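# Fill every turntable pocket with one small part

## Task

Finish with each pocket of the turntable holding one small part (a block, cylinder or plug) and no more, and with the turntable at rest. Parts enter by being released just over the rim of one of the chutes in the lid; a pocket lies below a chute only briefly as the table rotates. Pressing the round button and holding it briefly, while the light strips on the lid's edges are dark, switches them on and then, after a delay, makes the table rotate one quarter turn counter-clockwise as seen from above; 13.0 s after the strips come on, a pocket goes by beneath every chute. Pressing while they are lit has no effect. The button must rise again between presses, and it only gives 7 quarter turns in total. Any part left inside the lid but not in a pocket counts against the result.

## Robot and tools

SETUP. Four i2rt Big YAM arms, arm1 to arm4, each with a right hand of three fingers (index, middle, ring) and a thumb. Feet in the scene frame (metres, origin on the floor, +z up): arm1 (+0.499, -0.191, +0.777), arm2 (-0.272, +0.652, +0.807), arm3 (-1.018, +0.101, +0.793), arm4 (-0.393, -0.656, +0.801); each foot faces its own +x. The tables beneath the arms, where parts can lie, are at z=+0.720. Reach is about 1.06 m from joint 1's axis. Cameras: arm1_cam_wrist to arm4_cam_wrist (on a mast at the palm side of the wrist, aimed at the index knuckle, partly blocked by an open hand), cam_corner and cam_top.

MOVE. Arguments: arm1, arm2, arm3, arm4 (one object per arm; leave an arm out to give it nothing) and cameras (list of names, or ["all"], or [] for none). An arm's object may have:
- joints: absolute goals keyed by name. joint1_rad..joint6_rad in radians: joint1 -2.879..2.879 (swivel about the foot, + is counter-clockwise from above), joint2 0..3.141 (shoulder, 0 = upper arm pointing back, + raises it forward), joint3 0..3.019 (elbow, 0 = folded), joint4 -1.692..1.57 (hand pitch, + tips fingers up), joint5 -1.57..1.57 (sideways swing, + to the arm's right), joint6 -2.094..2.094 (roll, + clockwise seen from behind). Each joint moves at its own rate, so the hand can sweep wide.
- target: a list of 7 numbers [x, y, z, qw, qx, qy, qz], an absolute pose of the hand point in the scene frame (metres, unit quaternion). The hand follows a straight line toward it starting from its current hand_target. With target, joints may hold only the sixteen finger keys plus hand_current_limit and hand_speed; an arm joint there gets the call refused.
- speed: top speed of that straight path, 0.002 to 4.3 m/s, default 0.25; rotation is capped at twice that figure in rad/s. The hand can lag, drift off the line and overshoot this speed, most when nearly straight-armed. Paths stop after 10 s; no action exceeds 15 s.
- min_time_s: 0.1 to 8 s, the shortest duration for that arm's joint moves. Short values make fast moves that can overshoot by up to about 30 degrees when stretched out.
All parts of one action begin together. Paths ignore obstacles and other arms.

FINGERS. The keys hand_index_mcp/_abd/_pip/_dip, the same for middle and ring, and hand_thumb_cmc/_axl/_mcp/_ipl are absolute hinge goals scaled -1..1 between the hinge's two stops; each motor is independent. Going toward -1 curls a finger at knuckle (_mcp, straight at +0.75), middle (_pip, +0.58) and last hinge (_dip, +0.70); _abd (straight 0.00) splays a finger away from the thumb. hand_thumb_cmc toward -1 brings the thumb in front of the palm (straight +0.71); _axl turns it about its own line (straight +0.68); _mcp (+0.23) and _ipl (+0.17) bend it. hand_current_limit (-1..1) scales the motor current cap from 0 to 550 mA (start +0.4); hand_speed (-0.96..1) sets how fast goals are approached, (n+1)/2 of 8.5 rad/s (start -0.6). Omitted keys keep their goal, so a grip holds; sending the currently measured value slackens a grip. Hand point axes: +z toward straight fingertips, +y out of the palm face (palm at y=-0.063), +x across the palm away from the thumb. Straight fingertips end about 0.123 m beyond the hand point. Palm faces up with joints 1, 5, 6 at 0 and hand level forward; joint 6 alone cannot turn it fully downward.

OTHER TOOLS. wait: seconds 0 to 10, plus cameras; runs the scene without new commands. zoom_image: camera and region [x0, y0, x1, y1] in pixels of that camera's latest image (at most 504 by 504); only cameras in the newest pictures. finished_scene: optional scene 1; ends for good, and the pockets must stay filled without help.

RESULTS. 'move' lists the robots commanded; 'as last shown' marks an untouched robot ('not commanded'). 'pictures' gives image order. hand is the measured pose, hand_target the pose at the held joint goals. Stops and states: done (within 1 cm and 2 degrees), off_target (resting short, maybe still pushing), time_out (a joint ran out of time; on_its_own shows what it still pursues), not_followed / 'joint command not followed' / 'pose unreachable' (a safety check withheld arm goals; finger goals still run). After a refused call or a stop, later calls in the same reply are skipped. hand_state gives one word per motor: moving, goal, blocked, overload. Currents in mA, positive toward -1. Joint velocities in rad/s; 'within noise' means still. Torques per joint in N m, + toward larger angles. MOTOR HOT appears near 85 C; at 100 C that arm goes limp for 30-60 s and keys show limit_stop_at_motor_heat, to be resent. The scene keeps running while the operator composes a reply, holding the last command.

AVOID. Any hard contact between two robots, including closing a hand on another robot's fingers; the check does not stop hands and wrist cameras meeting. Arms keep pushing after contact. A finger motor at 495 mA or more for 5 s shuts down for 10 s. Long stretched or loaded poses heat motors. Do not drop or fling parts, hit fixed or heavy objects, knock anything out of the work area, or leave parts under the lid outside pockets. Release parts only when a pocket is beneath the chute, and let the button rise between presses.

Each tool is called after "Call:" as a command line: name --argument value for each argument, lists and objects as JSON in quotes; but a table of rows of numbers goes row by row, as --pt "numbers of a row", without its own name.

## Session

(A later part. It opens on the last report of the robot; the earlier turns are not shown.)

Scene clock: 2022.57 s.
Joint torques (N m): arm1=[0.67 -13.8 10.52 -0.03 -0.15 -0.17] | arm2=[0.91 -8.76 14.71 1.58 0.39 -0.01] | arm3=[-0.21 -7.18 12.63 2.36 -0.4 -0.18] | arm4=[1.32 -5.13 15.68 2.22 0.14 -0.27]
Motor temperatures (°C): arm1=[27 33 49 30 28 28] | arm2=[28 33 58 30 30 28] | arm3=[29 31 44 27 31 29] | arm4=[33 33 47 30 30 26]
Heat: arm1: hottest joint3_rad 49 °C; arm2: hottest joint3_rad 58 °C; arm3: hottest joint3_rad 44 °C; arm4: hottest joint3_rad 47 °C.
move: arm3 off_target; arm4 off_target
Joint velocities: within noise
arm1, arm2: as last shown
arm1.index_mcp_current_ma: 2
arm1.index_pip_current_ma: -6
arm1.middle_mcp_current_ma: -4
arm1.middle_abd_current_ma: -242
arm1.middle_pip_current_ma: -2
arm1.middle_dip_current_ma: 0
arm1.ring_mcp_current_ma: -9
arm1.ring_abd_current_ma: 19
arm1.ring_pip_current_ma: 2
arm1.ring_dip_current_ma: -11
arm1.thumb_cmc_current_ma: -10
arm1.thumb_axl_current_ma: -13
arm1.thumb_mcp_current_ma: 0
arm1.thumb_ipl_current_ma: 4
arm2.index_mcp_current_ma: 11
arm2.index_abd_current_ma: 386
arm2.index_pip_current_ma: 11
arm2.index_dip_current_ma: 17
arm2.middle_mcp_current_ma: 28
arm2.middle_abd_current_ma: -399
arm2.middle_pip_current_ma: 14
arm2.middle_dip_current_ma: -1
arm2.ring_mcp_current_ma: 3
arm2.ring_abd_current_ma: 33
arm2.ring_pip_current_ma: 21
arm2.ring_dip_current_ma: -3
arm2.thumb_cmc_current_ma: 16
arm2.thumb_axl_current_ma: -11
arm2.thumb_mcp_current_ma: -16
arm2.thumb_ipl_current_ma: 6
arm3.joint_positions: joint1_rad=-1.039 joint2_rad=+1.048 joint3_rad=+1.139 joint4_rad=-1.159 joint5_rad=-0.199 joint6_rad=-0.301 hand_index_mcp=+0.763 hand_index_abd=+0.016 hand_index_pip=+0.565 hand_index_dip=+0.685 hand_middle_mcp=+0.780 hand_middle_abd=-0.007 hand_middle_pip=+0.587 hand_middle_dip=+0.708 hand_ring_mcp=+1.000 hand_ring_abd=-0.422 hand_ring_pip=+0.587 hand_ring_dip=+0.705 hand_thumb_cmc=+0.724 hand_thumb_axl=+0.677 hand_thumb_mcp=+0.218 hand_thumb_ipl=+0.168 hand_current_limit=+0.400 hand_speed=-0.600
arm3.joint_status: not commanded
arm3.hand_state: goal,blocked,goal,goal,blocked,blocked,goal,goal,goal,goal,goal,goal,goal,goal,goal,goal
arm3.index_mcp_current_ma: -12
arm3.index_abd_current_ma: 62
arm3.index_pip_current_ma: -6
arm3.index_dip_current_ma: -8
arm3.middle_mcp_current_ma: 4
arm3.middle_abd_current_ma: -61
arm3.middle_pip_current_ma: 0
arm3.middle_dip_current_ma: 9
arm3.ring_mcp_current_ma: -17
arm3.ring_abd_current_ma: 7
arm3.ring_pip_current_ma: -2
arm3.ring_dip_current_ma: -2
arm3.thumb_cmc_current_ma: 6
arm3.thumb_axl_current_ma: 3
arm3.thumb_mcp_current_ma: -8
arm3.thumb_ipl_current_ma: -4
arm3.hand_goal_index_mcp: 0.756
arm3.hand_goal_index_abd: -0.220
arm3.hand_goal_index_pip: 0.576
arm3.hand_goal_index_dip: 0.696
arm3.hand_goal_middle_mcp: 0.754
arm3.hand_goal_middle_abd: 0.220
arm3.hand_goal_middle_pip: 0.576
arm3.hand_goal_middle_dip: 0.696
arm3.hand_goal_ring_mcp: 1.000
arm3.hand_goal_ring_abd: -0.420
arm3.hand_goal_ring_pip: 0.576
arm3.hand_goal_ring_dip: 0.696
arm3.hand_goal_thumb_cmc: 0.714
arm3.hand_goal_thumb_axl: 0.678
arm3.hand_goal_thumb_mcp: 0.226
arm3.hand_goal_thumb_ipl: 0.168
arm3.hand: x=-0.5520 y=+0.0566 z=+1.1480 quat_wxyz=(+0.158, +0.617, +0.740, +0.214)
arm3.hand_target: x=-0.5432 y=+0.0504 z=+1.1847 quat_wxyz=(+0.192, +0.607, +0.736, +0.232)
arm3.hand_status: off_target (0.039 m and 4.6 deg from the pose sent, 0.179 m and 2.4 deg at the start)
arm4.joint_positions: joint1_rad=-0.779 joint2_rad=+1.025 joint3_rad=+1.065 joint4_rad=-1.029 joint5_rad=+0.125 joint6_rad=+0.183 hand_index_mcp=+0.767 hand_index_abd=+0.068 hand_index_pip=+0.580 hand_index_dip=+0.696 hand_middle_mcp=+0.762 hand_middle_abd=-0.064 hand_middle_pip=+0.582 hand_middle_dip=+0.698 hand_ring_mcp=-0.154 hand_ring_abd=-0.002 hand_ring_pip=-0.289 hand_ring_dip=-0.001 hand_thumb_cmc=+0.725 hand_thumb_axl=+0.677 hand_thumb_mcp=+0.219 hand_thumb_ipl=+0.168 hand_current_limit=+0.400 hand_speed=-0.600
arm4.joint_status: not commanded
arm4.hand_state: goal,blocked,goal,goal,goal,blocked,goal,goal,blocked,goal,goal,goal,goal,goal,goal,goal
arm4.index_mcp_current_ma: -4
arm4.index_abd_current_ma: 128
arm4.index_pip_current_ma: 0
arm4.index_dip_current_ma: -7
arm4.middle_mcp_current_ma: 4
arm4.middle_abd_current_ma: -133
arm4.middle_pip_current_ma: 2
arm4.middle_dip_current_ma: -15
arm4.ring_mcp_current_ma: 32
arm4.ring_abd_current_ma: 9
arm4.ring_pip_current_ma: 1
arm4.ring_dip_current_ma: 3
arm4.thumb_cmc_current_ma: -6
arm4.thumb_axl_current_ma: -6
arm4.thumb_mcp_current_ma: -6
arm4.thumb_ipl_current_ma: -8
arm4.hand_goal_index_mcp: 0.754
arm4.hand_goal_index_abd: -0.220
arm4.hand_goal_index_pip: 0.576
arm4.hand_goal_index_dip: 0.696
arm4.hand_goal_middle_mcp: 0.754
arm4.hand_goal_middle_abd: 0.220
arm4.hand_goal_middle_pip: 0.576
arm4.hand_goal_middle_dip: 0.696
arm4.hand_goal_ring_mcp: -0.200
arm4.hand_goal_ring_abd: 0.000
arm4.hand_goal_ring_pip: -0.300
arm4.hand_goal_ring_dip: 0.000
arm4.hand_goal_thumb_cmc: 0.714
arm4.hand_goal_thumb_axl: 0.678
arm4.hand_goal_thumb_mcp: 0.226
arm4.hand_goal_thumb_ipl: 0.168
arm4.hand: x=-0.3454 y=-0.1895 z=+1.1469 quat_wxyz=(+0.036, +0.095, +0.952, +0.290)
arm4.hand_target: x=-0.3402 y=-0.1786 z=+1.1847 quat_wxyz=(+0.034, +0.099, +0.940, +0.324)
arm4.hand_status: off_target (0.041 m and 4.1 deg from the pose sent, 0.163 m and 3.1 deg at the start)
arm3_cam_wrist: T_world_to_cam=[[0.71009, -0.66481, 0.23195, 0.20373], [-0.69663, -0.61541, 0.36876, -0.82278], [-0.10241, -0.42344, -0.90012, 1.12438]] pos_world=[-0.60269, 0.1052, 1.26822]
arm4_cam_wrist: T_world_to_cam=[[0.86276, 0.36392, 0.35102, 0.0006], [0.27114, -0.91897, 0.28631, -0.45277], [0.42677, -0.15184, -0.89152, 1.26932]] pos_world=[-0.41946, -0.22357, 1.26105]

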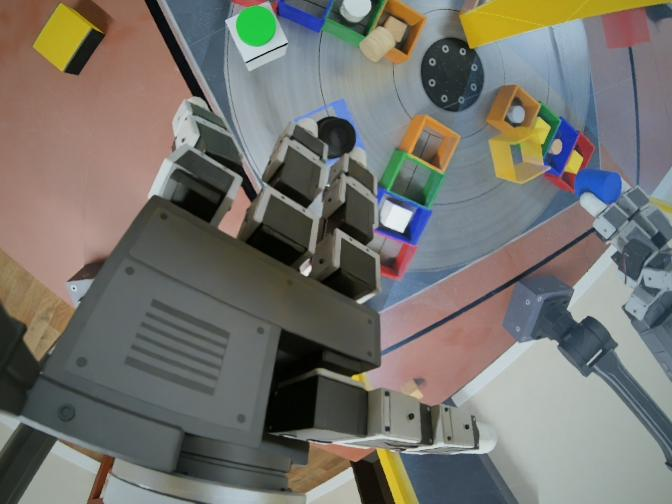

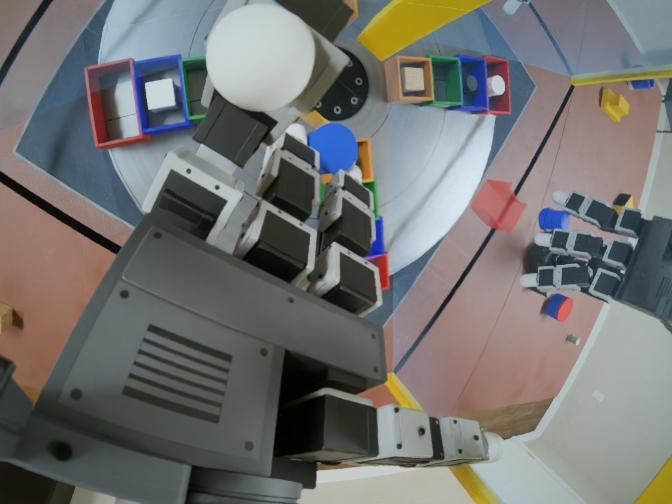

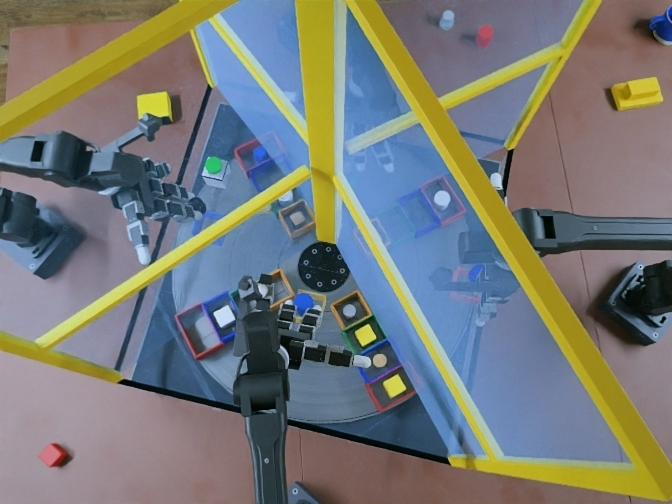

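Call:
move --arm4 '{"target":[-0.3366,-0.168,1.10,0.034,0.0988,0.9403,0.3238],"speed":0.1}' --arm3 '{"target":[-0.541,0.050,1.13,0.1913,0.6067,0.7359,0.232],"speed":0.1}' --cameras '["cam_top","arm3_cam_wrist","arm4_cam_wrist"]'

Call:
zoom_image --camera "cam_top" --region '[200, 200, 380, 360]'

Call:
zoom_image --camera "arm3_cam_wrist" --region '[220, 60, 420, 240]'

Call:
zoom_image --camera "arm4_cam_wrist" --region '[220, 60, 420, 240]'

Scene clock: 2068.37 s.
Joint torques (N m): arm1=[0.44 -13.63 10.47 -0.1 -0.15 -0.16] | arm2=[0.56 -8.59 14.78 1.51 0.4 -0.04] | arm3=[-0.32 -7.59 8.92 2.58 -0.4 -0.18] | arm4=[1.38 -5.66 10.04 2.44 0.13 -0.28]
Motor temperatures (°C): arm1=[27 33 49 30 28 28] | arm2=[28 33 59 30 30 28] | arm3=[29 31 48 27 31 29] | arm4=[33 33 49 30 30 26]
Heat: arm1: hottest joint3_rad 49 °C; arm2: hottest joint3_rad 59 °C; arm3: hottest joint3_rad 48 °C; arm4: hottest joint3_rad 49 °C.
move: arm3 off_target; arm4 done
Joint velocities: within noise
arm1.joint_positions: joint1_rad=-0.844 joint2_rad=+1.505 joint3_rad=+1.636 joint4_rad=-1.680 joint5_rad=+0.013 joint6_rad=+0.074 hand_index_mcp=+0.748 hand_index_abd=+0.157 hand_index_pip=+0.570 hand_index_dip=+0.698 hand_middle_mcp=+0.749 hand_middle_abd=-0.137 hand_middle_pip=+0.569 hand_middle_dip=+0.699 hand_ring_mcp=+0.749 hand_ring_abd=-0.402 hand_ring_pip=+0.570 hand_ring_dip=+0.696 hand_thumb_cmc=+0.709 hand_thumb_axl=+0.677 hand_thumb_mcp=+0.221 hand_thumb_ipl=+0.168 hand_current_limit=+0.400 hand_speed=-0.600
arm1.joint_status: not commanded
arm1.hand_state: goal,blocked,goal,goal,goal,blocked,goal,goal,goal,goal,goal,goal,goal,goal,goal,goal
arm1.index_mcp_current_ma: 7
arm1.index_abd_current_ma: 270
arm1.index_pip_current_ma: -2
arm1.index_dip_current_ma: -2
arm1.middle_mcp_current_ma: -2
arm1.middle_abd_current_ma: -241
arm1.middle_pip_current_ma: 2
arm1.middle_dip_current_ma: -4
arm1.ring_mcp_current_ma: -10
arm1.ring_abd_current_ma: 24
arm1.ring_pip_current_ma: -7
arm1.ring_dip_current_ma: -2
arm1.thumb_cmc_current_ma: -8
arm1.thumb_axl_current_ma: -10
arm1.thumb_mcp_current_ma: -3
arm1.thumb_ipl_current_ma: 2
arm1.hand_goal_index_mcp: 0.754
arm1.hand_goal_index_abd: -0.100
arm1.hand_goal_index_pip: 0.576
arm1.hand_goal_index_dip: 0.696
arm1.hand_goal_middle_mcp: 0.754
arm1.hand_goal_middle_abd: 0.100
arm1.hand_goal_middle_pip: 0.576
arm1.hand_goal_middle_dip: 0.696
arm1.hand_goal_ring_mcp: 0.754
arm1.hand_goal_ring_abd: -0.420
arm1.hand_goal_ring_pip: 0.576
arm1.hand_goal_ring_dip: 0.696
arm1.hand_goal_thumb_cmc: 0.714
arm1.hand_goal_thumb_axl: 0.678
arm1.hand_goal_thumb_mcp: 0.226
arm1.hand_goal_thumb_ipl: 0.168
arm1.hand: x=-0.0311 y=-0.1207 z=+1.0913 quat_wxyz=(+0.004, +0.655, -0.755, -0.008)
arm1.hand_target: x=-0.0352 y=-0.1245 z=+1.1142 quat_wxyz=(+0.019, +0.660, -0.751, -0.021)
arm1.hand_status: not commanded
arm2.joint_positions: joint1_rad=-0.444 joint2_rad=+1.336 joint3_rad=+1.190 joint4_rad=-1.089 joint5_rad=+0.195 joint6_rad=+0.394 hand_index_mcp=+0.763 hand_index_abd=+0.132 hand_index_pip=+0.580 hand_index_dip=+0.698 hand_middle_mcp=+0.766 hand_middle_abd=-0.148 hand_middle_pip=+0.581 hand_middle_dip=+0.696 hand_ring_mcp=+0.760 hand_ring_abd=-0.402 hand_ring_pip=+0.577 hand_ring_dip=+0.696 hand_thumb_cmc=+0.719 hand_thumb_axl=+0.677 hand_thumb_mcp=+0.221 hand_thumb_ipl=+0.168 hand_current_limit=+0.400 hand_speed=-0.600
arm2.joint_status: not commanded
arm2.hand_state: goal,blocked,goal,goal,goal,blocked,goal,goal,goal,goal,goal,goal,goal,goal,goal,goal
arm2.index_mcp_current_ma: 10
arm2.index_abd_current_ma: 375
arm2.index_pip_current_ma: 21
arm2.index_dip_current_ma: 11
arm2.middle_mcp_current_ma: 28
arm2.middle_abd_current_ma: -389
arm2.middle_pip_current_ma: 16
arm2.middle_dip_current_ma: 6
arm2.ring_mcp_current_ma: 4
arm2.ring_abd_current_ma: 31
arm2.ring_pip_current_ma: 8
arm2.ring_dip_current_ma: -4
arm2.thumb_cmc_current_ma: 13
arm2.thumb_axl_current_ma: -3
arm2.thumb_mcp_current_ma: -24
arm2.thumb_ipl_current_ma: 20
arm2.hand_goal_index_mcp: 0.754
arm2.hand_goal_index_abd: -0.200
arm2.hand_goal_index_pip: 0.576
arm2.hand_goal_index_dip: 0.696
arm2.hand_goal_middle_mcp: 0.754
arm2.hand_goal_middle_abd: 0.200
arm2.hand_goal_middle_pip: 0.576
arm2.hand_goal_middle_dip: 0.696
arm2.hand_goal_ring_mcp: 0.754
arm2.hand_goal_ring_abd: -0.420
arm2.hand_goal_ring_pip: 0.576
arm2.hand_goal_ring_dip: 0.696
arm2.hand_goal_thumb_cmc: 0.714
arm2.hand_goal_thumb_axl: 0.678
arm2.hand_goal_thumb_mcp: 0.226
arm2.hand_goal_thumb_ipl: 0.168
arm2.hand: x=-0.2235 y=+0.1262 z=+1.0665 quat_wxyz=(+0.186, +0.979, -0.081, -0.030)
arm2.hand_target: x=-0.2158 y=+0.1126 z=+1.0942 quat_wxyz=(+0.216, +0.973, -0.085, -0.018)
arm2.hand_status: not commanded
arm3.joint_positions: joint1_rad=-1.040 joint2_rad=+1.048 joint3_rad=+1.042 joint4_rad=-1.022 joint5_rad=-0.200 joint6_rad=-0.302 hand_index_mcp=+0.763 hand_index_abd=+0.016 hand_index_pip=+0.565 hand_index_dip=+0.685 hand_middle_mcp=+0.780 hand_middle_abd=-0.007 hand_middle_pip=+0.587 hand_middle_dip=+0.708 hand_ring_mcp=+1.000 hand_ring_abd=-0.422 hand_ring_pip=+0.587 hand_ring_dip=+0.705 hand_thumb_cmc=+0.724 hand_thumb_axl=+0.677 hand_thumb_mcp=+0.218 hand_thumb_ipl=+0.168 hand_current_limit=+0.400 hand_speed=-0.600
arm3.joint_status: not commanded
arm3.hand_state: goal,blocked,goal,goal,blocked,blocked,goal,goal,goal,goal,goal,goal,goal,goal,goal,goal
arm3.index_mcp_current_ma: -2
arm3.index_abd_current_ma: 72
arm3.index_pip_current_ma: -6
arm3.index_dip_current_ma: -8
arm3.middle_mcp_current_ma: 7
arm3.middle_abd_current_ma: -54
arm3.middle_pip_current_ma: -3
arm3.middle_dip_current_ma: 14
arm3.ring_mcp_current_ma: -19
arm3.ring_abd_current_ma: -7
arm3.ring_pip_current_ma: 2
arm3.ring_dip_current_ma: -8
arm3.thumb_cmc_current_ma: 8
arm3.thumb_axl_current_ma: -3
arm3.thumb_mcp_current_ma: 7
arm3.thumb_ipl_current_ma: 3
arm3.hand_goal_index_mcp: 0.756
arm3.hand_goal_index_abd: -0.220
arm3.hand_goal_index_pip: 0.576
arm3.hand_goal_index_dip: 0.696
arm3.hand_goal_middle_mcp: 0.754
arm3.hand_goal_middle_abd: 0.220
arm3.hand_goal_middle_pip: 0.576
arm3.hand_goal_middle_dip: 0.696
arm3.hand_goal_ring_mcp: 1.000
arm3.hand_goal_ring_abd: -0.420
arm3.hand_goal_ring_pip: 0.576
arm3.hand_goal_ring_dip: 0.696
arm3.hand_goal_thumb_cmc: 0.714
arm3.hand_goal_thumb_axl: 0.678
arm3.hand_goal_thumb_mcp: 0.226
arm3.hand_goal_thumb_ipl: 0.168
arm3.hand: x=-0.5437 y=+0.0556 z=+1.1193 quat_wxyz=(+0.175, +0.612, +0.738, +0.224)
arm3.hand_target: x=-0.5412 y=+0.0500 z=+1.1300 quat_wxyz=(+0.191, +0.607, +0.736, +0.232)
arm3.hand_status: off_target (0.012 m and 2.2 deg from the pose sent, 0.022 m and 4.5 deg at the start)
arm4.joint_positions: joint1_rad=-0.787 joint2_rad=+1.059 joint3_rad=+0.935 joint4_rad=-0.798 joint5_rad=+0.119 joint6_rad=+0.177 hand_index_mcp=+0.767 hand_index_abd=+0.068 hand_index_pip=+0.580 hand_index_dip=+0.696 hand_middle_mcp=+0.762 hand_middle_abd=-0.064 hand_middle_pip=+0.582 hand_middle_dip=+0.698 hand_ring_mcp=-0.154 hand_ring_abd=-0.002 hand_ring_pip=-0.289 hand_ring_dip=-0.001 hand_thumb_cmc=+0.725 hand_thumb_axl=+0.677 hand_thumb_mcp=+0.219 hand_thumb_ipl=+0.168 hand_current_limit=+0.400 hand_speed=-0.600
arm4.joint_status: not commanded
arm4.hand_state: goal,blocked,goal,goal,goal,blocked,goal,goal,blocked,goal,goal,goal,goal,goal,goal,goal
arm4.index_mcp_current_ma: -6
arm4.index_abd_current_ma: 134
arm4.index_pip_current_ma: 3
arm4.index_dip_current_ma: -1
arm4.middle_mcp_current_ma: 6
arm4.middle_abd_current_ma: -130
arm4.middle_pip_current_ma: 8
arm4.middle_dip_current_ma: -2
arm4.ring_mcp_current_ma: 31
arm4.ring_abd_current_ma: 5
arm4.ring_pip_current_ma: -7
arm4.ring_dip_current_ma: -1
arm4.thumb_cmc_current_ma: -18
arm4.thumb_axl_current_ma: 10
arm4.thumb_mcp_current_ma: -4
arm4.thumb_ipl_current_ma: -11
arm4.hand_goal_index_mcp: 0.754
arm4.hand_goal_index_abd: -0.220
arm4.hand_goal_index_pip: 0.576
arm4.hand_goal_index_dip: 0.696
arm4.hand_goal_middle_mcp: 0.754
arm4.hand_goal_middle_abd: 0.220
arm4.hand_goal_middle_pip: 0.576
arm4.hand_goal_middle_dip: 0.696
arm4.hand_goal_ring_mcp: -0.200
arm4.hand_goal_ring_abd: 0.000
arm4.hand_goal_ring_pip: -0.300
arm4.hand_goal_ring_dip: 0.000
arm4.hand_goal_thumb_cmc: 0.714
arm4.hand_goal_thumb_axl: 0.678
arm4.hand_goal_thumb_mcp: 0.226
arm4.hand_goal_thumb_ipl: 0.168
arm4.hand: x=-0.3428 y=-0.1701 z=+1.1020 quat_wxyz=(+0.032, +0.096, +0.942, +0.321)
arm4.hand_target: x=-0.3367 y=-0.1681 z=+1.0999 quat_wxyz=(+0.034, +0.099, +0.940, +0.324)
arm4.hand_status: done (0.007 m and 0.5 deg from the pose sent, 0.052 m and 4.1 deg at the start)
pictures: arm3_cam_wrist, arm4_cam_wrist, cam_top
arm3_cam_wrist: T_world_to_cam=[[0.70057, -0.66263, 0.26481, 0.16184], [-0.71057, -0.61367, 0.34424, -0.78738], [-0.0656, -0.42933, -0.90076, 1.12002]] pos_world=[-0.59939, 0.1049, 1.23706]
arm4_cam_wrist: T_world_to_cam=[[0.86314, 0.34101, 0.37243, -0.02036], [0.27275, -0.93553, 0.22447, -0.35683], [0.42497, -0.09217, -0.9005, 1.25058]] pos_world=[-0.41656, -0.21162, 1.21383]

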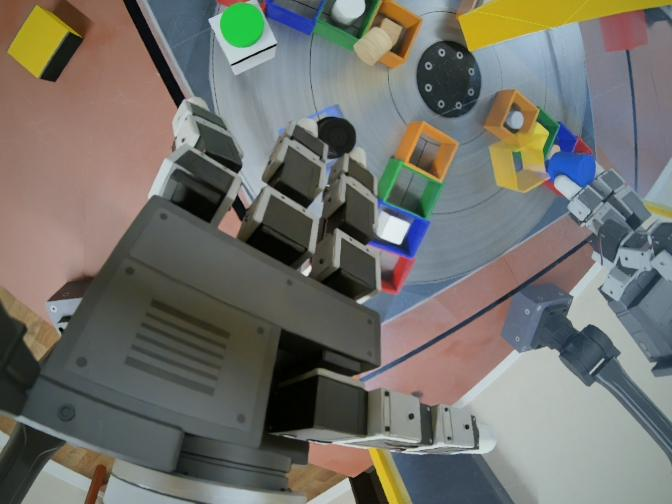

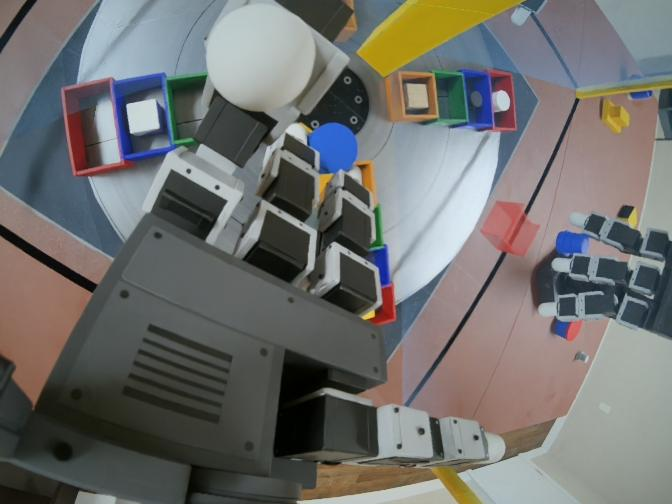

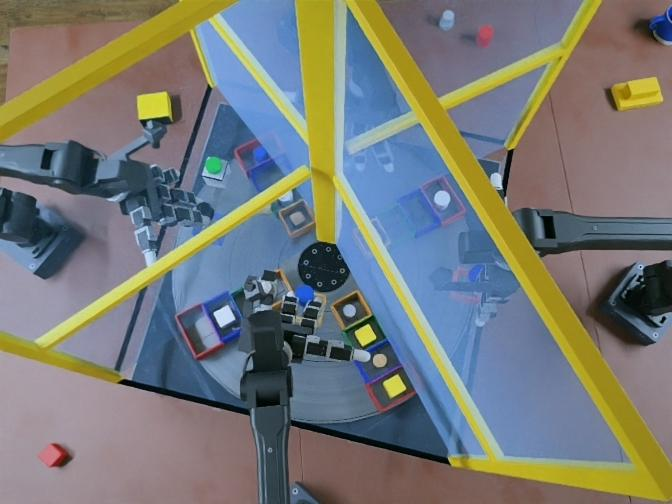

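Scaled by 2.800 from the camera's image (finer frame: 960x720).

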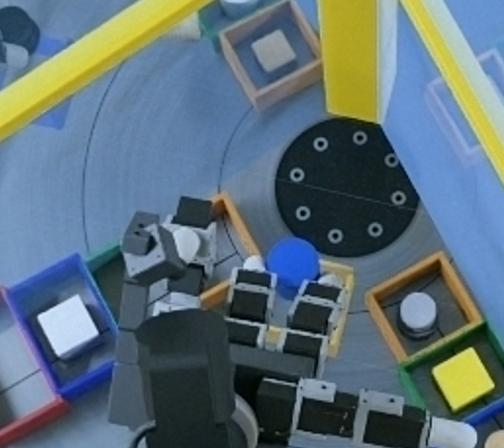

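Scaled by 2.520 from the camera's image (finer frame: 960x720).

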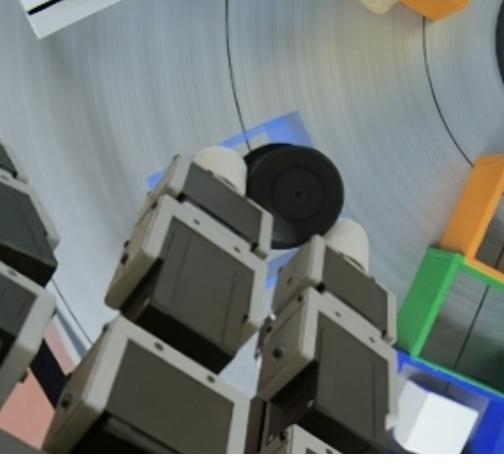

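Scaled by 2.520 from the camera's image (finer frame: 960x720).

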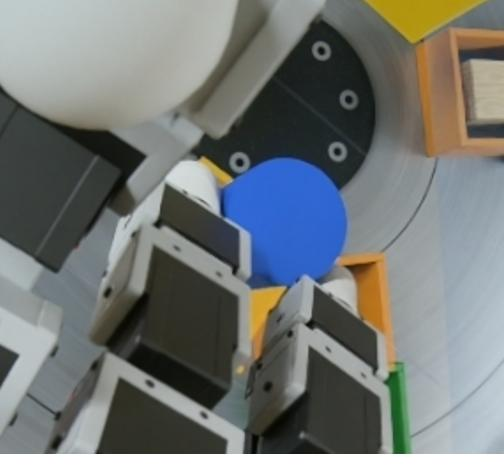

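Call:
move --arm4 '{"target":[-0.3305,-0.1655,1.078,0.034,0.0988,0.9403,0.3238],"speed":0.08}' --arm3 '{"target":[-0.542,0.046,1.105,0.1913,0.6067,0.7359,0.232],"speed":0.08}' --cameras '["cam_top","arm3_cam_wrist","arm4_cam_wrist"]'

Call:
zoom_image --camera "cam_top" --region '[280, 270, 340, 350]'

Call:
zoom_image --camera "arm3_cam_wrist" --region '[220, 60, 420, 240]'

Call:
zoom_image --camera "arm4_cam_wrist" --region '[220, 60, 420, 240]'

Scene clock: 2079.27 s.
Joint torques (N m): arm1=[0.38 -13.92 10.51 -0.05 -0.15 -0.18] | arm2=[0.62 -9 14.74 1.44 0.37 -0.01] | arm3=[-0.21 -7.3 8.81 2.59 -0.41 -0.18] | arm4=[1.38 -5.6 9.84 2.44 0.11 -0.28]
Motor temperatures (°C): arm1=[27 33 49 30 28 28] | arm2=[28 33 59 30 30 28] | arm3=[29 31 47 27 31 29] | arm4=[33 33 49 30 30 26]
Heat: arm1: hottest joint3_rad 49 °C; arm2: hottest joint3_rad 59 °C; arm3: hottest joint3_rad 47 °C; arm4: hottest joint3_rad 49 °C.
move: arm3 off_target; arm4 done
Joint velocities: within noise
arm1, arm2: as last shown
arm1.index_mcp_current_ma: 9
arm1.index_abd_current_ma: 273
arm1.index_pip_current_ma: -9
arm1.index_dip_current_ma: -8
arm1.middle_mcp_current_ma: -7
arm1.middle_pip_current_ma: 3
arm1.middle_dip_current_ma: -1
arm1.ring_mcp_current_ma: -6
arm1.ring_abd_current_ma: 17
arm1.ring_pip_current_ma: 4
arm1.ring_dip_current_ma: -9
arm1.thumb_cmc_current_ma: -10
arm1.thumb_axl_current_ma: -4
arm1.thumb_mcp_current_ma: -1
arm1.thumb_ipl_current_ma: 5
arm2.index_mcp_current_ma: 1
arm2.index_abd_current_ma: 385
arm2.index_pip_current_ma: 25
arm2.index_dip_current_ma: 12
arm2.middle_mcp_current_ma: 22
arm2.middle_pip_current_ma: 7
arm2.middle_dip_current_ma: -6
arm2.ring_mcp_current_ma: 19
arm2.ring_abd_current_ma: 34
arm2.ring_pip_current_ma: 9
arm2.ring_dip_current_ma: 8
arm2.thumb_cmc_current_ma: 10
arm2.thumb_axl_current_ma: -7
arm2.thumb_mcp_current_ma: -11
arm2.thumb_ipl_current_ma: -6
arm3.joint_positions: joint1_rad=-1.054 joint2_rad=+1.048 joint3_rad=+0.979 joint4_rad=-0.958 joint5_rad=-0.208 joint6_rad=-0.314 hand_index_mcp=+0.763 hand_index_abd=+0.016 hand_index_pip=+0.565 hand_index_dip=+0.685 hand_middle_mcp=+0.780 hand_middle_abd=-0.007 hand_middle_pip=+0.587 hand_middle_dip=+0.708 hand_ring_mcp=+1.000 hand_ring_abd=-0.422 hand_ring_pip=+0.587 hand_ring_dip=+0.705 hand_thumb_cmc=+0.724 hand_thumb_axl=+0.677 hand_thumb_mcp=+0.218 hand_thumb_ipl=+0.168 hand_current_limit=+0.400 hand_speed=-0.600
arm3.joint_status: not commanded
arm3.hand_state: goal,blocked,goal,goal,blocked,blocked,goal,goal,goal,goal,goal,goal,goal,goal,goal,goal
arm3.index_mcp_current_ma: -8
arm3.index_abd_current_ma: 65
arm3.index_pip_current_ma: 1
arm3.index_dip_current_ma: 4
arm3.middle_mcp_current_ma: -1
arm3.middle_abd_current_ma: -66
arm3.middle_pip_current_ma: 5
arm3.middle_dip_current_ma: 11
arm3.ring_mcp_current_ma: -4
arm3.ring_abd_current_ma: -9
arm3.ring_pip_current_ma: 2
arm3.ring_dip_current_ma: -3
arm3.thumb_cmc_current_ma: 6
arm3.thumb_axl_current_ma: -5
arm3.thumb_mcp_current_ma: -2
arm3.thumb_ipl_current_ma: 1
arm3.hand_goal_index_mcp: 0.756
arm3.hand_goal_index_abd: -0.220
arm3.hand_goal_index_pip: 0.576
arm3.hand_goal_index_dip: 0.696
arm3.hand_goal_middle_mcp: 0.754
arm3.hand_goal_middle_abd: 0.220
arm3.hand_goal_middle_pip: 0.576
arm3.hand_goal_middle_dip: 0.696
arm3.hand_goal_ring_mcp: 1.000
arm3.hand_goal_ring_abd: -0.420
arm3.hand_goal_ring_pip: 0.576
arm3.hand_goal_ring_dip: 0.696
arm3.hand_goal_thumb_cmc: 0.714
arm3.hand_goal_thumb_axl: 0.678
arm3.hand_goal_thumb_mcp: 0.226
arm3.hand_goal_thumb_ipl: 0.168
arm3.hand: x=-0.5452 y=+0.0516 z=+1.0953 quat_wxyz=(+0.175, +0.612, +0.738, +0.225)
arm3.hand_target: x=-0.5422 y=+0.0461 z=+1.1050 quat_wxyz=(+0.191, +0.607, +0.736, +0.232)
arm3.hand_status: off_target (0.012 m and 2.1 deg from the pose sent, 0.017 m and 2.2 deg at the start)
arm4.joint_positions: joint1_rad=-0.806 joint2_rad=+1.075 joint3_rad=+0.890 joint4_rad=-0.731 joint5_rad=+0.108 joint6_rad=+0.162 hand_index_mcp=+0.767 hand_index_abd=+0.068 hand_index_pip=+0.580 hand_index_dip=+0.696 hand_middle_mcp=+0.762 hand_middle_abd=-0.064 hand_middle_pip=+0.582 hand_middle_dip=+0.698 hand_ring_mcp=-0.154 hand_ring_abd=-0.002 hand_ring_pip=-0.289 hand_ring_dip=-0.001 hand_thumb_cmc=+0.725 hand_thumb_axl=+0.677 hand_thumb_mcp=+0.219 hand_thumb_ipl=+0.168 hand_current_limit=+0.400 hand_speed=-0.600
arm4.joint_status: not commanded
arm4.hand_state: goal,blocked,goal,goal,goal,blocked,goal,goal,blocked,goal,goal,goal,goal,goal,goal,goal
arm4.index_mcp_current_ma: -2
arm4.index_abd_current_ma: 142
arm4.index_pip_current_ma: -10
arm4.index_dip_current_ma: 5
arm4.middle_mcp_current_ma: 1
arm4.middle_abd_current_ma: -131
arm4.middle_pip_current_ma: 2
arm4.middle_dip_current_ma: -15
arm4.ring_mcp_current_ma: 20
arm4.ring_abd_current_ma: 12
arm4.ring_pip_current_ma: -4
arm4.ring_dip_current_ma: 5
arm4.thumb_cmc_current_ma: -6
arm4.thumb_axl_current_ma: -5
arm4.thumb_mcp_current_ma: -1
arm4.thumb_ipl_current_ma: -8
arm4.hand_goal_index_mcp: 0.754
arm4.hand_goal_index_abd: -0.220
arm4.hand_goal_index_pip: 0.576
arm4.hand_goal_index_dip: 0.696
arm4.hand_goal_middle_mcp: 0.754
arm4.hand_goal_middle_abd: 0.220
arm4.hand_goal_middle_pip: 0.576
arm4.hand_goal_middle_dip: 0.696
arm4.hand_goal_ring_mcp: -0.200
arm4.hand_goal_ring_abd: 0.000
arm4.hand_goal_ring_pip: -0.300
arm4.hand_goal_ring_dip: 0.000
arm4.hand_goal_thumb_cmc: 0.714
arm4.hand_goal_thumb_axl: 0.678
arm4.hand_goal_thumb_mcp: 0.226
arm4.hand_goal_thumb_ipl: 0.168
arm4.hand: x=-0.3362 y=-0.1673 z=+1.0821 quat_wxyz=(+0.032, +0.097, +0.941, +0.323)
arm4.hand_target: x=-0.3305 y=-0.1656 z=+1.0780 quat_wxyz=(+0.034, +0.099, +0.940, +0.324)
arm4.hand_status: done (0.007 m and 0.4 deg from the pose sent, 0.027 m and 0.5 deg at the start)
pictures: arm3_cam_wrist, arm4_cam_wrist, cam_top
arm3_cam_wrist: T_world_to_cam=[[0.69983, -0.66287, 0.26616, 0.1647], [-0.71145, -0.61356, 0.34261, -0.78131], [-0.0638, -0.42913, -0.90099, 1.09781]] pos_world=[-0.60109, 0.1009, 1.21296]
arm4_cam_wrist: T_world_to_cam=[[0.86365, 0.33848, 0.37356, -0.02096], [0.27172, -0.93676, 0.22057, -0.34788], [0.42459, -0.08899, -0.901, 1.23104]] pos_world=[-0.41006, -0.20923, 1.19373]

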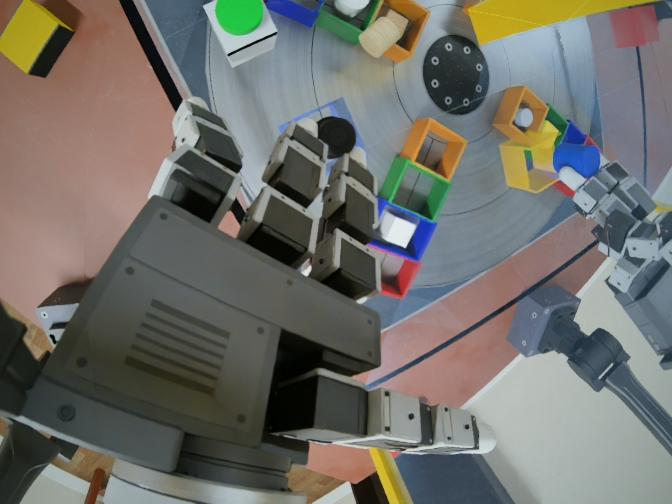

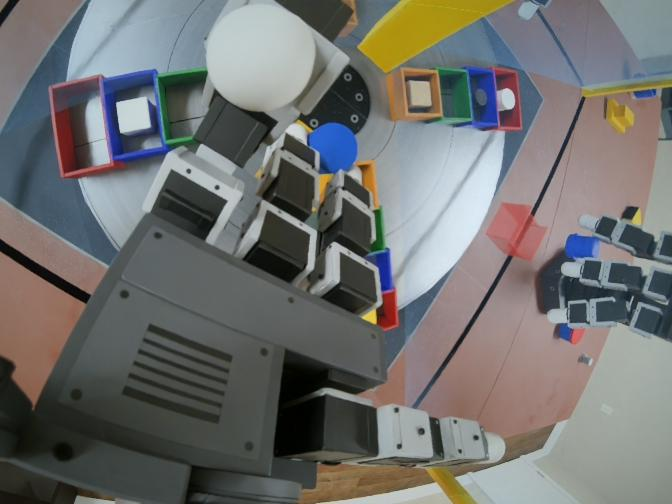

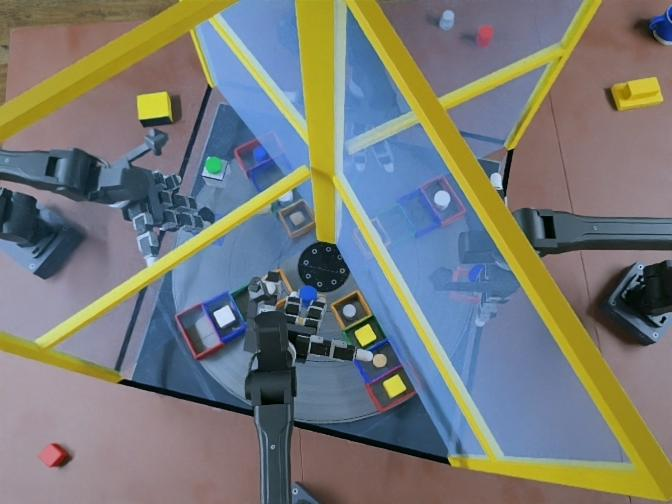

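Scaled by 6.300 from the camera's image (finer frame: 960x720).

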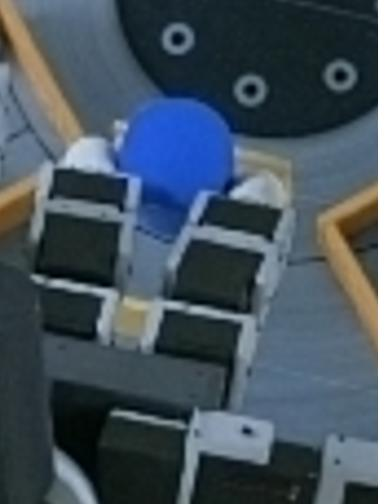

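Scaled by 2.520 from the camera's image (finer frame: 960x720).

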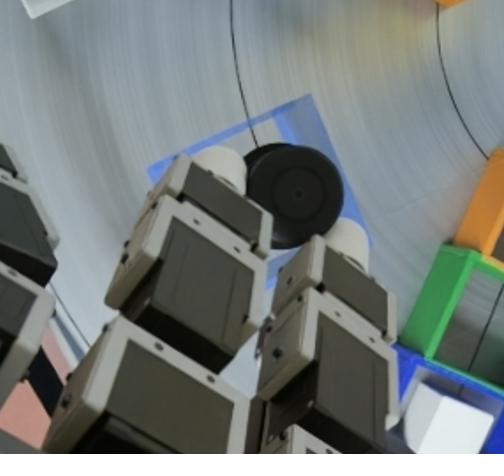

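Scaled by 2.520 from the camera's image (finer frame: 960x720).

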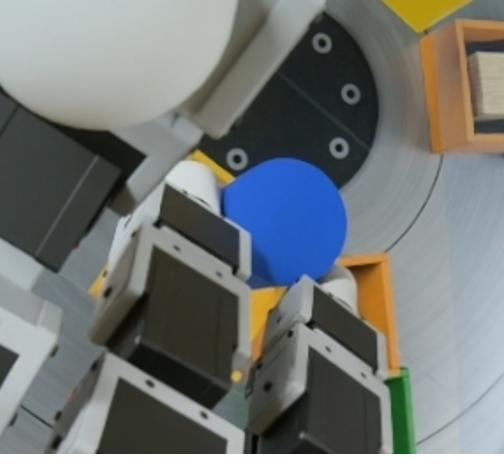

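Call:
move --arm3 '{"target":[-0.542,0.046,1.18,0.1913,0.6067,0.7359,0.232],"speed":0.15}' --arm4 '{"target":[-0.3305,-0.1775,1.078,0.034,0.0988,0.9403,0.3238],"speed":0.08}'

Call:
move --arm3 '{"target":[-0.466,0.083,1.18,0.1913,0.6067,0.7359,0.232],"speed":0.15}'

Call:
move --arm3 '{"target":[-0.466,0.083,1.11,0.1913,0.6067,0.7359,0.232],"speed":0.1}' --cameras '["cam_top","arm3_cam_wrist","arm4_cam_wrist"]'

Call:
zoom_image --camera "cam_top" --region '[280, 270, 340, 350]'

Call:
zoom_image --camera "arm3_cam_wrist" --region '[150, 30, 420, 240]'

Call:
zoom_image --camera "arm4_cam_wrist" --region '[220, 60, 420, 240]'

Scene clock: 2157.67 s.
Joint torques (N m): arm1=[0.32 -13.74 10.52 -0.18 -0.15 -0.17] | arm2=[1.73 -8.94 14.79 1.58 0.4 0.03] | arm3=[0.03 -6.95 12.14 1.21 -0.37 -0.17] | arm4=[1.38 -7 9.73 1.99 0.11 -0.28]
Motor temperatures (°C): arm1=[27 33 49 30 28 28] | arm2=[28 33 59 30 30 28] | arm3=[29 31 42 27 31 29] | arm4=[33 33 46 30 30 26]
Heat: arm1: hottest joint3_rad 49 °C; arm2: hottest joint3_rad 59 °C; arm3: hottest joint3_rad 42 °C; arm4: hottest joint3_rad 46 °C.
move: arm3 off_target; arm4 done
Joint velocities: within noise
arm1, arm2: as last shown
arm1.index_mcp_current_ma: 1
arm1.index_abd_current_ma: 274
arm1.index_pip_current_ma: -10
arm1.index_dip_current_ma: -6
arm1.middle_mcp_current_ma: -3
arm1.middle_abd_current_ma: -234
arm1.middle_dip_current_ma: 3
arm1.ring_mcp_current_ma: -10
arm1.ring_abd_current_ma: 10
arm1.ring_pip_current_ma: -1
arm1.ring_dip_current_ma: -6
arm1.thumb_cmc_current_ma: -13
arm1.thumb_mcp_current_ma: -4
arm1.thumb_ipl_current_ma: 7
arm2.index_abd_current_ma: 369
arm2.index_pip_current_ma: 22
arm2.index_dip_current_ma: 23
arm2.middle_mcp_current_ma: 33
arm2.middle_abd_current_ma: -392
arm2.middle_pip_current_ma: 9
arm2.middle_dip_current_ma: -1
arm2.ring_mcp_current_ma: 33
arm2.ring_abd_current_ma: 37
arm2.ring_pip_current_ma: 5
arm2.ring_dip_current_ma: 5
arm2.thumb_cmc_current_ma: 16
arm2.thumb_axl_current_ma: -8
arm2.thumb_mcp_current_ma: -20
arm2.thumb_ipl_current_ma: 4
arm3.joint_positions: joint1_rad=-1.054 joint2_rad=+1.048 joint3_rad=+1.134 joint4_rad=-1.117 joint5_rad=-0.208 joint6_rad=-0.314 hand_index_mcp=+0.763 hand_index_abd=+0.016 hand_index_pip=+0.566 hand_index_dip=+0.685 hand_middle_mcp=+0.782 hand_middle_abd=-0.007 hand_middle_pip=+0.587 hand_middle_dip=+0.708 hand_ring_mcp=+1.000 hand_ring_abd=-0.422 hand_ring_pip=+0.587 hand_ring_dip=+0.705 hand_thumb_cmc=+0.724 hand_thumb_axl=+0.677 hand_thumb_mcp=+0.218 hand_thumb_ipl=+0.168 hand_current_limit=+0.400 hand_speed=-0.600
arm3.joint_status: not commanded
arm3.hand_state: goal,blocked,goal,goal,blocked,blocked,goal,goal,goal,goal,goal,goal,goal,goal,goal,goal
arm3.index_mcp_current_ma: -12
arm3.index_abd_current_ma: 64
arm3.index_pip_current_ma: 5
arm3.index_dip_current_ma: -18
arm3.middle_mcp_current_ma: -4
arm3.middle_abd_current_ma: -67
arm3.middle_pip_current_ma: 8
arm3.middle_dip_current_ma: 18
arm3.ring_mcp_current_ma: -9
arm3.ring_abd_current_ma: -11
arm3.ring_pip_current_ma: 10
arm3.ring_dip_current_ma: -2
arm3.thumb_cmc_current_ma: 13
arm3.thumb_axl_current_ma: 8
arm3.thumb_mcp_current_ma: -6
arm3.thumb_ipl_current_ma: 2
arm3.hand_goal_index_mcp: 0.756
arm3.hand_goal_index_abd: -0.220
arm3.hand_goal_index_pip: 0.576
arm3.hand_goal_index_dip: 0.696
arm3.hand_goal_middle_mcp: 0.754
arm3.hand_goal_middle_abd: 0.220
arm3.hand_goal_middle_pip: 0.576
arm3.hand_goal_middle_dip: 0.696
arm3.hand_goal_ring_mcp: 1.000
arm3.hand_goal_ring_abd: -0.420
arm3.hand_goal_ring_pip: 0.576
arm3.hand_goal_ring_dip: 0.696
arm3.hand_goal_thumb_cmc: 0.714
arm3.hand_goal_thumb_axl: 0.678
arm3.hand_goal_thumb_mcp: 0.226
arm3.hand_goal_thumb_ipl: 0.168
arm3.hand: x=-0.5462 y=+0.0513 z=+1.1538 quat_wxyz=(+0.174, +0.612, +0.738, +0.224)
arm3.hand_target: x=-0.5429 y=+0.0463 z=+1.1797 quat_wxyz=(+0.192, +0.607, +0.736, +0.232)
arm3.hand_status: off_target (0.027 m and 2.3 deg from the pose sent, 0.085 m and 2.1 deg at the start)
arm4.joint_positions: joint1_rad=-0.806 joint2_rad=+1.061 joint3_rad=+0.867 joint4_rad=-0.731 joint5_rad=+0.108 joint6_rad=+0.162 hand_index_mcp=+0.767 hand_index_abd=+0.068 hand_index_pip=+0.580 hand_index_dip=+0.696 hand_middle_mcp=+0.762 hand_middle_abd=-0.064 hand_middle_pip=+0.582 hand_middle_dip=+0.698 hand_ring_mcp=-0.154 hand_ring_abd=-0.002 hand_ring_pip=-0.289 hand_ring_dip=-0.001 hand_thumb_cmc=+0.725 hand_thumb_axl=+0.677 hand_thumb_mcp=+0.219 hand_thumb_ipl=+0.168 hand_current_limit=+0.400 hand_speed=-0.600
arm4.joint_status: not commanded
arm4.hand_state: goal,blocked,goal,goal,goal,blocked,goal,goal,blocked,goal,goal,goal,goal,goal,goal,goal
arm4.index_mcp_current_ma: 0
arm4.index_abd_current_ma: 140
arm4.index_pip_current_ma: -16
arm4.index_dip_current_ma: -3
arm4.middle_mcp_current_ma: 2
arm4.middle_abd_current_ma: -136
arm4.middle_pip_current_ma: 6
arm4.middle_dip_current_ma: -12
arm4.ring_mcp_current_ma: 32
arm4.ring_abd_current_ma: 11
arm4.ring_pip_current_ma: -5
arm4.ring_dip_current_ma: 1
arm4.thumb_cmc_current_ma: -7
arm4.thumb_axl_current_ma: -1
arm4.thumb_mcp_current_ma: -11
arm4.thumb_ipl_current_ma: -10
arm4.hand_goal_index_mcp: 0.754
arm4.hand_goal_index_abd: -0.220
arm4.hand_goal_index_pip: 0.576
arm4.hand_goal_index_dip: 0.696
arm4.hand_goal_middle_mcp: 0.754
arm4.hand_goal_middle_abd: 0.220
arm4.hand_goal_middle_pip: 0.576
arm4.hand_goal_middle_dip: 0.696
arm4.hand_goal_ring_mcp: -0.200
arm4.hand_goal_ring_abd: 0.000
arm4.hand_goal_ring_pip: -0.300
arm4.hand_goal_ring_dip: 0.000
arm4.hand_goal_thumb_cmc: 0.714
arm4.hand_goal_thumb_axl: 0.678
arm4.hand_goal_thumb_mcp: 0.226
arm4.hand_goal_thumb_ipl: 0.168
arm4.hand: x=-0.3363 y=-0.1742 z=+1.0755 quat_wxyz=(+0.032, +0.096, +0.942, +0.319)
arm4.hand_target: x=-0.3305 y=-0.1775 z=+1.0780 quat_wxyz=(+0.034, +0.099, +0.940, +0.324)
arm4.hand_status: done (0.007 m and 0.7 deg from the pose sent, 0.012 m and 0.4 deg at the start)
pictures: none

Scene clock: 2159.00 s.
Joint torques (N m): arm1=[0.62 -13.68 10.51 -0.12 -0.15 -0.17] | arm2=[1.2 -8.41 14.63 1.42 0.39 -0.02] | arm3=[1.67 -9.88 12.7 2.41 -0.06 0.04] | arm4=[1.38 -6.95 9.74 2 0.11 -0.28]
Motor temperatures (°C): arm1=[27 33 49 30 28 28] | arm2=[28 33 59 30 30 28] | arm3=[29 32 42 27 31 29] | arm4=[33 33 46 30 30 26]
Heat: arm1: hottest joint3_rad 49 °C; arm2: hottest joint3_rad 59 °C; arm3: hottest joint3_rad 42 °C; arm4: hottest joint3_rad 46 °C.
move: arm3 off_target
Joint velocities: within noise
arm1, arm2, arm4: as last shown
arm1.index_mcp_current_ma: 8
arm1.index_abd_current_ma: 271
arm1.index_pip_current_ma: -8
arm1.index_dip_current_ma: 2
arm1.middle_mcp_current_ma: -6
arm1.middle_abd_current_ma: -240
arm1.middle_pip_current_ma: 6
arm1.middle_dip_current_ma: 1
arm1.ring_mcp_current_ma: -7
arm1.ring_abd_current_ma: 18
arm1.ring_pip_current_ma: -2
arm1.ring_dip_current_ma: -8
arm1.thumb_cmc_current_ma: -8
arm1.thumb_axl_current_ma: -9
arm1.thumb_mcp_current_ma: -1
arm1.thumb_ipl_current_ma: 0
arm2.index_mcp_current_ma: 11
arm2.index_abd_current_ma: 373
arm2.index_pip_current_ma: 6
arm2.index_dip_current_ma: 12
arm2.middle_mcp_current_ma: 21
arm2.middle_abd_current_ma: -387
arm2.middle_pip_current_ma: 5
arm2.middle_dip_current_ma: 2
arm2.ring_mcp_current_ma: 17
arm2.ring_abd_current_ma: 30
arm2.ring_pip_current_ma: 6
arm2.ring_dip_current_ma: -5
arm2.thumb_cmc_current_ma: 18
arm2.thumb_axl_current_ma: 2
arm2.thumb_mcp_current_ma: -4
arm2.thumb_ipl_current_ma: -3
arm3.joint_positions: joint1_rad=-0.944 joint2_rad=+1.227 joint3_rad=+1.256 joint4_rad=-1.080 joint5_rad=-0.142 joint6_rad=-0.228 hand_index_mcp=+0.763 hand_index_abd=+0.016 hand_index_pip=+0.566 hand_index_dip=+0.685 hand_middle_mcp=+0.782 hand_middle_abd=-0.007 hand_middle_pip=+0.587 hand_middle_dip=+0.708 hand_ring_mcp=+1.000 hand_ring_abd=-0.422 hand_ring_pip=+0.587 hand_ring_dip=+0.705 hand_thumb_cmc=+0.724 hand_thumb_axl=+0.677 hand_thumb_mcp=+0.218 hand_thumb_ipl=+0.168 hand_current_limit=+0.400 hand_speed=-0.600
arm3.joint_status: not commanded
arm3.hand_state: goal,blocked,goal,goal,blocked,blocked,goal,goal,goal,goal,goal,goal,goal,goal,goal,goal
arm3.index_mcp_current_ma: -8
arm3.index_abd_current_ma: 61
arm3.index_pip_current_ma: 0
arm3.index_dip_current_ma: -3
arm3.middle_mcp_current_ma: 3
arm3.middle_abd_current_ma: -62
arm3.middle_pip_current_ma: -1
arm3.middle_dip_current_ma: 13
arm3.ring_mcp_current_ma: -5
arm3.ring_abd_current_ma: -1
arm3.ring_pip_current_ma: 1
arm3.ring_dip_current_ma: 0
arm3.thumb_cmc_current_ma: 5
arm3.thumb_axl_current_ma: 4
arm3.thumb_mcp_current_ma: 1
arm3.thumb_ipl_current_ma: 0
arm3.hand_goal_index_mcp: 0.756
arm3.hand_goal_index_abd: -0.220
arm3.hand_goal_index_pip: 0.576
arm3.hand_goal_index_dip: 0.696
arm3.hand_goal_middle_mcp: 0.754
arm3.hand_goal_middle_abd: 0.220
arm3.hand_goal_middle_pip: 0.576
arm3.hand_goal_middle_dip: 0.696
arm3.hand_goal_ring_mcp: 1.000
arm3.hand_goal_ring_abd: -0.420
arm3.hand_goal_ring_pip: 0.576
arm3.hand_goal_ring_dip: 0.696
arm3.hand_goal_thumb_cmc: 0.714
arm3.hand_goal_thumb_axl: 0.678
arm3.hand_goal_thumb_mcp: 0.226
arm3.hand_goal_thumb_ipl: 0.168
arm3.hand: x=-0.4792 y=+0.0801 z=+1.1431 quat_wxyz=(+0.163, +0.614, +0.743, +0.210)
arm3.hand_target: x=-0.4684 y=+0.0832 z=+1.1800 quat_wxyz=(+0.191, +0.607, +0.736, +0.233)
arm3.hand_status: off_target (0.039 m and 4.3 deg from the pose sent, 0.090 m and 2.3 deg at the start)
arm4.index_mcp_current_ma: 2
arm4.index_abd_current_ma: 136
arm4.index_pip_current_ma: -6
arm4.index_dip_current_ma: -4
arm4.middle_abd_current_ma: -130
arm4.middle_pip_current_ma: 5
arm4.middle_dip_current_ma: -8
arm4.ring_mcp_current_ma: 24
arm4.ring_abd_current_ma: 5
arm4.ring_pip_current_ma: -3
arm4.ring_dip_current_ma: -4
arm4.thumb_cmc_current_ma: -10
arm4.thumb_axl_current_ma: -8
arm4.thumb_mcp_current_ma: -3
arm4.thumb_ipl_current_ma: -17
pictures: none

Scene clock: 2160.40 s.
Joint torques (N m): arm1=[0.38 -13.57 10.47 -0.08 -0.16 -0.17] | arm2=[0.97 -8.76 14.6 1.46 0.35 -0.01] | arm3=[1.55 -9.7 8.91 2.65 -0.05 0.07] | arm4=[1.32 -7 9.72 2 0.11 -0.28]
Motor temperatures (°C): arm1=[27 33 49 30 28 28] | arm2=[28 33 59 30 30 28] | arm3=[29 32 42 27 31 29] | arm4=[33 33 46 30 30 26]
Heat: arm1: hottest joint3_rad 49 °C; arm2: hottest joint3_rad 59 °C; arm3: hottest joint3_rad 42 °C; arm4: hottest joint3_rad 46 °C.
move: arm3 done
Joint velocities: within noise
arm1, arm2, arm4: as last shown
arm1.index_mcp_current_ma: 3
arm1.index_abd_current_ma: 275
arm1.index_pip_current_ma: -10
arm1.index_dip_current_ma: -1
arm1.middle_mcp_current_ma: -10
arm1.middle_abd_current_ma: -241
arm1.middle_pip_current_ma: 3
arm1.middle_dip_current_ma: -4
arm1.ring_mcp_current_ma: -3
arm1.ring_abd_current_ma: 10
arm1.ring_pip_current_ma: -3
arm1.ring_dip_current_ma: -3
arm1.thumb_axl_current_ma: -11
arm1.thumb_mcp_current_ma: 0
arm1.thumb_ipl_current_ma: 2
arm2.index_mcp_current_ma: 14
arm2.index_abd_current_ma: 389
arm2.index_pip_current_ma: 5
arm2.index_dip_current_ma: 5
arm2.middle_mcp_current_ma: 22
arm2.middle_abd_current_ma: -396
arm2.middle_pip_current_ma: 17
arm2.middle_dip_current_ma: -7
arm2.ring_mcp_current_ma: 12
arm2.ring_abd_current_ma: 29
arm2.ring_pip_current_ma: 4
arm2.ring_dip_current_ma: -7
arm2.thumb_cmc_current_ma: 11
arm2.thumb_axl_current_ma: -2
arm2.thumb_mcp_current_ma: -12
arm2.thumb_ipl_current_ma: 13
arm3.joint_positions: joint1_rad=-0.944 joint2_rad=+1.232 joint3_rad=+1.130 joint4_rad=-0.901 joint5_rad=-0.142 joint6_rad=-0.228 hand_index_mcp=+0.763 hand_index_abd=+0.016 hand_index_pip=+0.566 hand_index_dip=+0.685 hand_middle_mcp=+0.782 hand_middle_abd=-0.007 hand_middle_pip=+0.587 hand_middle_dip=+0.708 hand_ring_mcp=+1.000 hand_ring_abd=-0.422 hand_ring_pip=+0.587 hand_ring_dip=+0.705 hand_thumb_cmc=+0.724 hand_thumb_axl=+0.677 hand_thumb_mcp=+0.218 hand_thumb_ipl=+0.168 hand_current_limit=+0.400 hand_speed=-0.600
arm3.joint_status: not commanded
arm3.hand_state: goal,blocked,goal,goal,blocked,blocked,goal,goal,goal,goal,goal,goal,goal,goal,goal,goal
arm3.index_mcp_current_ma: -5
arm3.index_abd_current_ma: 67
arm3.index_pip_current_ma: 4
arm3.index_dip_current_ma: -13
arm3.middle_mcp_current_ma: -4
arm3.middle_abd_current_ma: -69
arm3.middle_pip_current_ma: 4
arm3.middle_dip_current_ma: 14
arm3.ring_mcp_current_ma: -18
arm3.ring_abd_current_ma: 0
arm3.ring_pip_current_ma: 4
arm3.ring_dip_current_ma: 2
arm3.thumb_cmc_current_ma: 13
arm3.thumb_axl_current_ma: -10
arm3.thumb_mcp_current_ma: 7
arm3.thumb_ipl_current_ma: 1
arm3.hand_goal_index_mcp: 0.756
arm3.hand_goal_index_abd: -0.220
arm3.hand_goal_index_pip: 0.576
arm3.hand_goal_index_dip: 0.696
arm3.hand_goal_middle_mcp: 0.754
arm3.hand_goal_middle_abd: 0.220
arm3.hand_goal_middle_pip: 0.576
arm3.hand_goal_middle_dip: 0.696
arm3.hand_goal_ring_mcp: 1.000
arm3.hand_goal_ring_abd: -0.420
arm3.hand_goal_ring_pip: 0.576
arm3.hand_goal_ring_dip: 0.696
arm3.hand_goal_thumb_cmc: 0.714
arm3.hand_goal_thumb_axl: 0.678
arm3.hand_goal_thumb_mcp: 0.226
arm3.hand_goal_thumb_ipl: 0.168
arm3.hand: x=-0.4712 y=+0.0799 z=+1.1031 quat_wxyz=(+0.182, +0.608, +0.740, +0.224)
arm3.hand_target: x=-0.4662 y=+0.0831 z=+1.1102 quat_wxyz=(+0.191, +0.606, +0.736, +0.232)
arm3.hand_status: done (0.009 m and 1.5 deg from the pose sent, 0.036 m and 4.3 deg at the start)
arm4.index_mcp_current_ma: 5
arm4.index_abd_current_ma: 141
arm4.index_pip_current_ma: -3
arm4.index_dip_current_ma: 6
arm4.middle_mcp_current_ma: 5
arm4.middle_abd_current_ma: -135
arm4.middle_pip_current_ma: 3
arm4.middle_dip_current_ma: 2
arm4.ring_mcp_current_ma: 30
arm4.ring_abd_current_ma: 3
arm4.ring_pip_current_ma: -8
arm4.ring_dip_current_ma: 4
arm4.thumb_cmc_current_ma: -5
arm4.thumb_axl_current_ma: -7
arm4.thumb_mcp_current_ma: -7
arm4.thumb_ipl_current_ma: -8
pictures: arm3_cam_wrist, arm4_cam_wrist, cam_top
arm3_cam_wrist: T_world_to_cam=[[0.69994, -0.65687, 0.28036, 0.11348], [-0.71214, -0.61204, 0.3439, -0.71584], [-0.0543, -0.44036, -0.89618, 1.12175]] pos_world=[-0.52829, 0.1304, 1.21965]
arm4_cam_wrist: T_world_to_cam=[[0.86333, 0.34208, 0.37101, -0.01284], [0.27214, -0.93472, 0.22857, -0.36095], [0.42498, -0.09637, -0.90006, 1.22233]] pos_world=[-0.41016, -0.2152, 1.18744]

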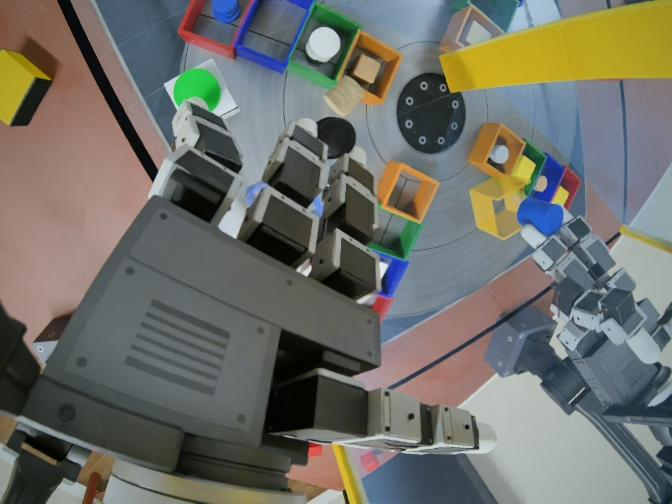

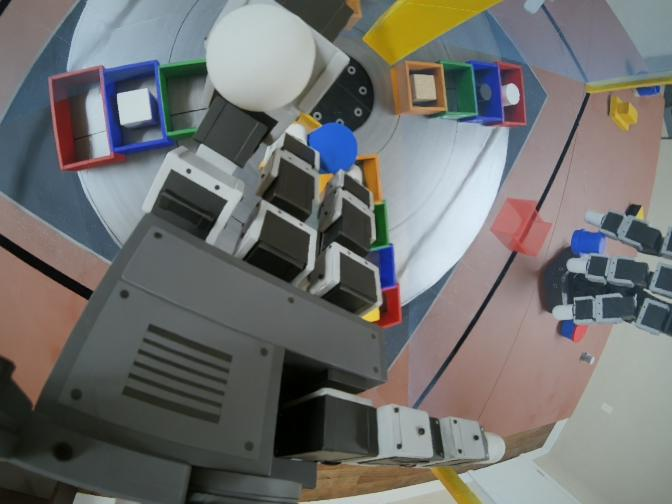

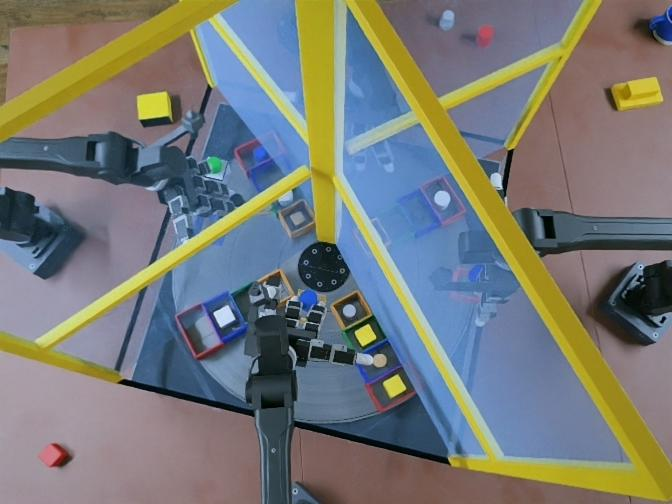

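Scaled by 6.300 from the camera's image (finer frame: 960x720).

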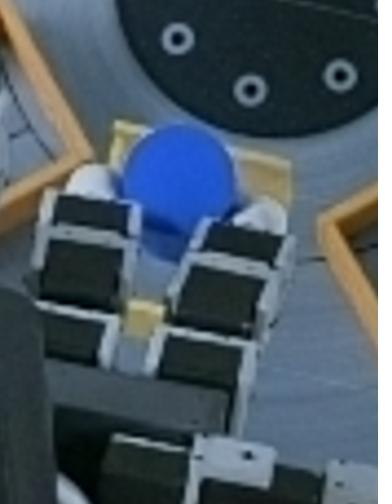

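Scaled by 1.867 from the camera's image (finer frame: 960x720).

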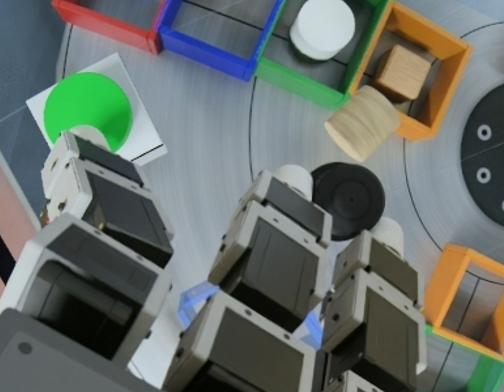

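Scaled by 2.520 from the camera's image (finer frame: 960x720).

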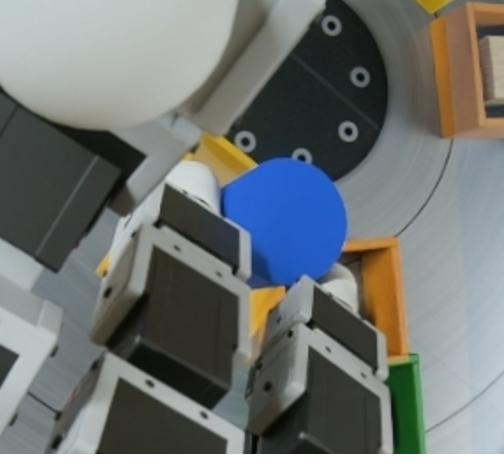

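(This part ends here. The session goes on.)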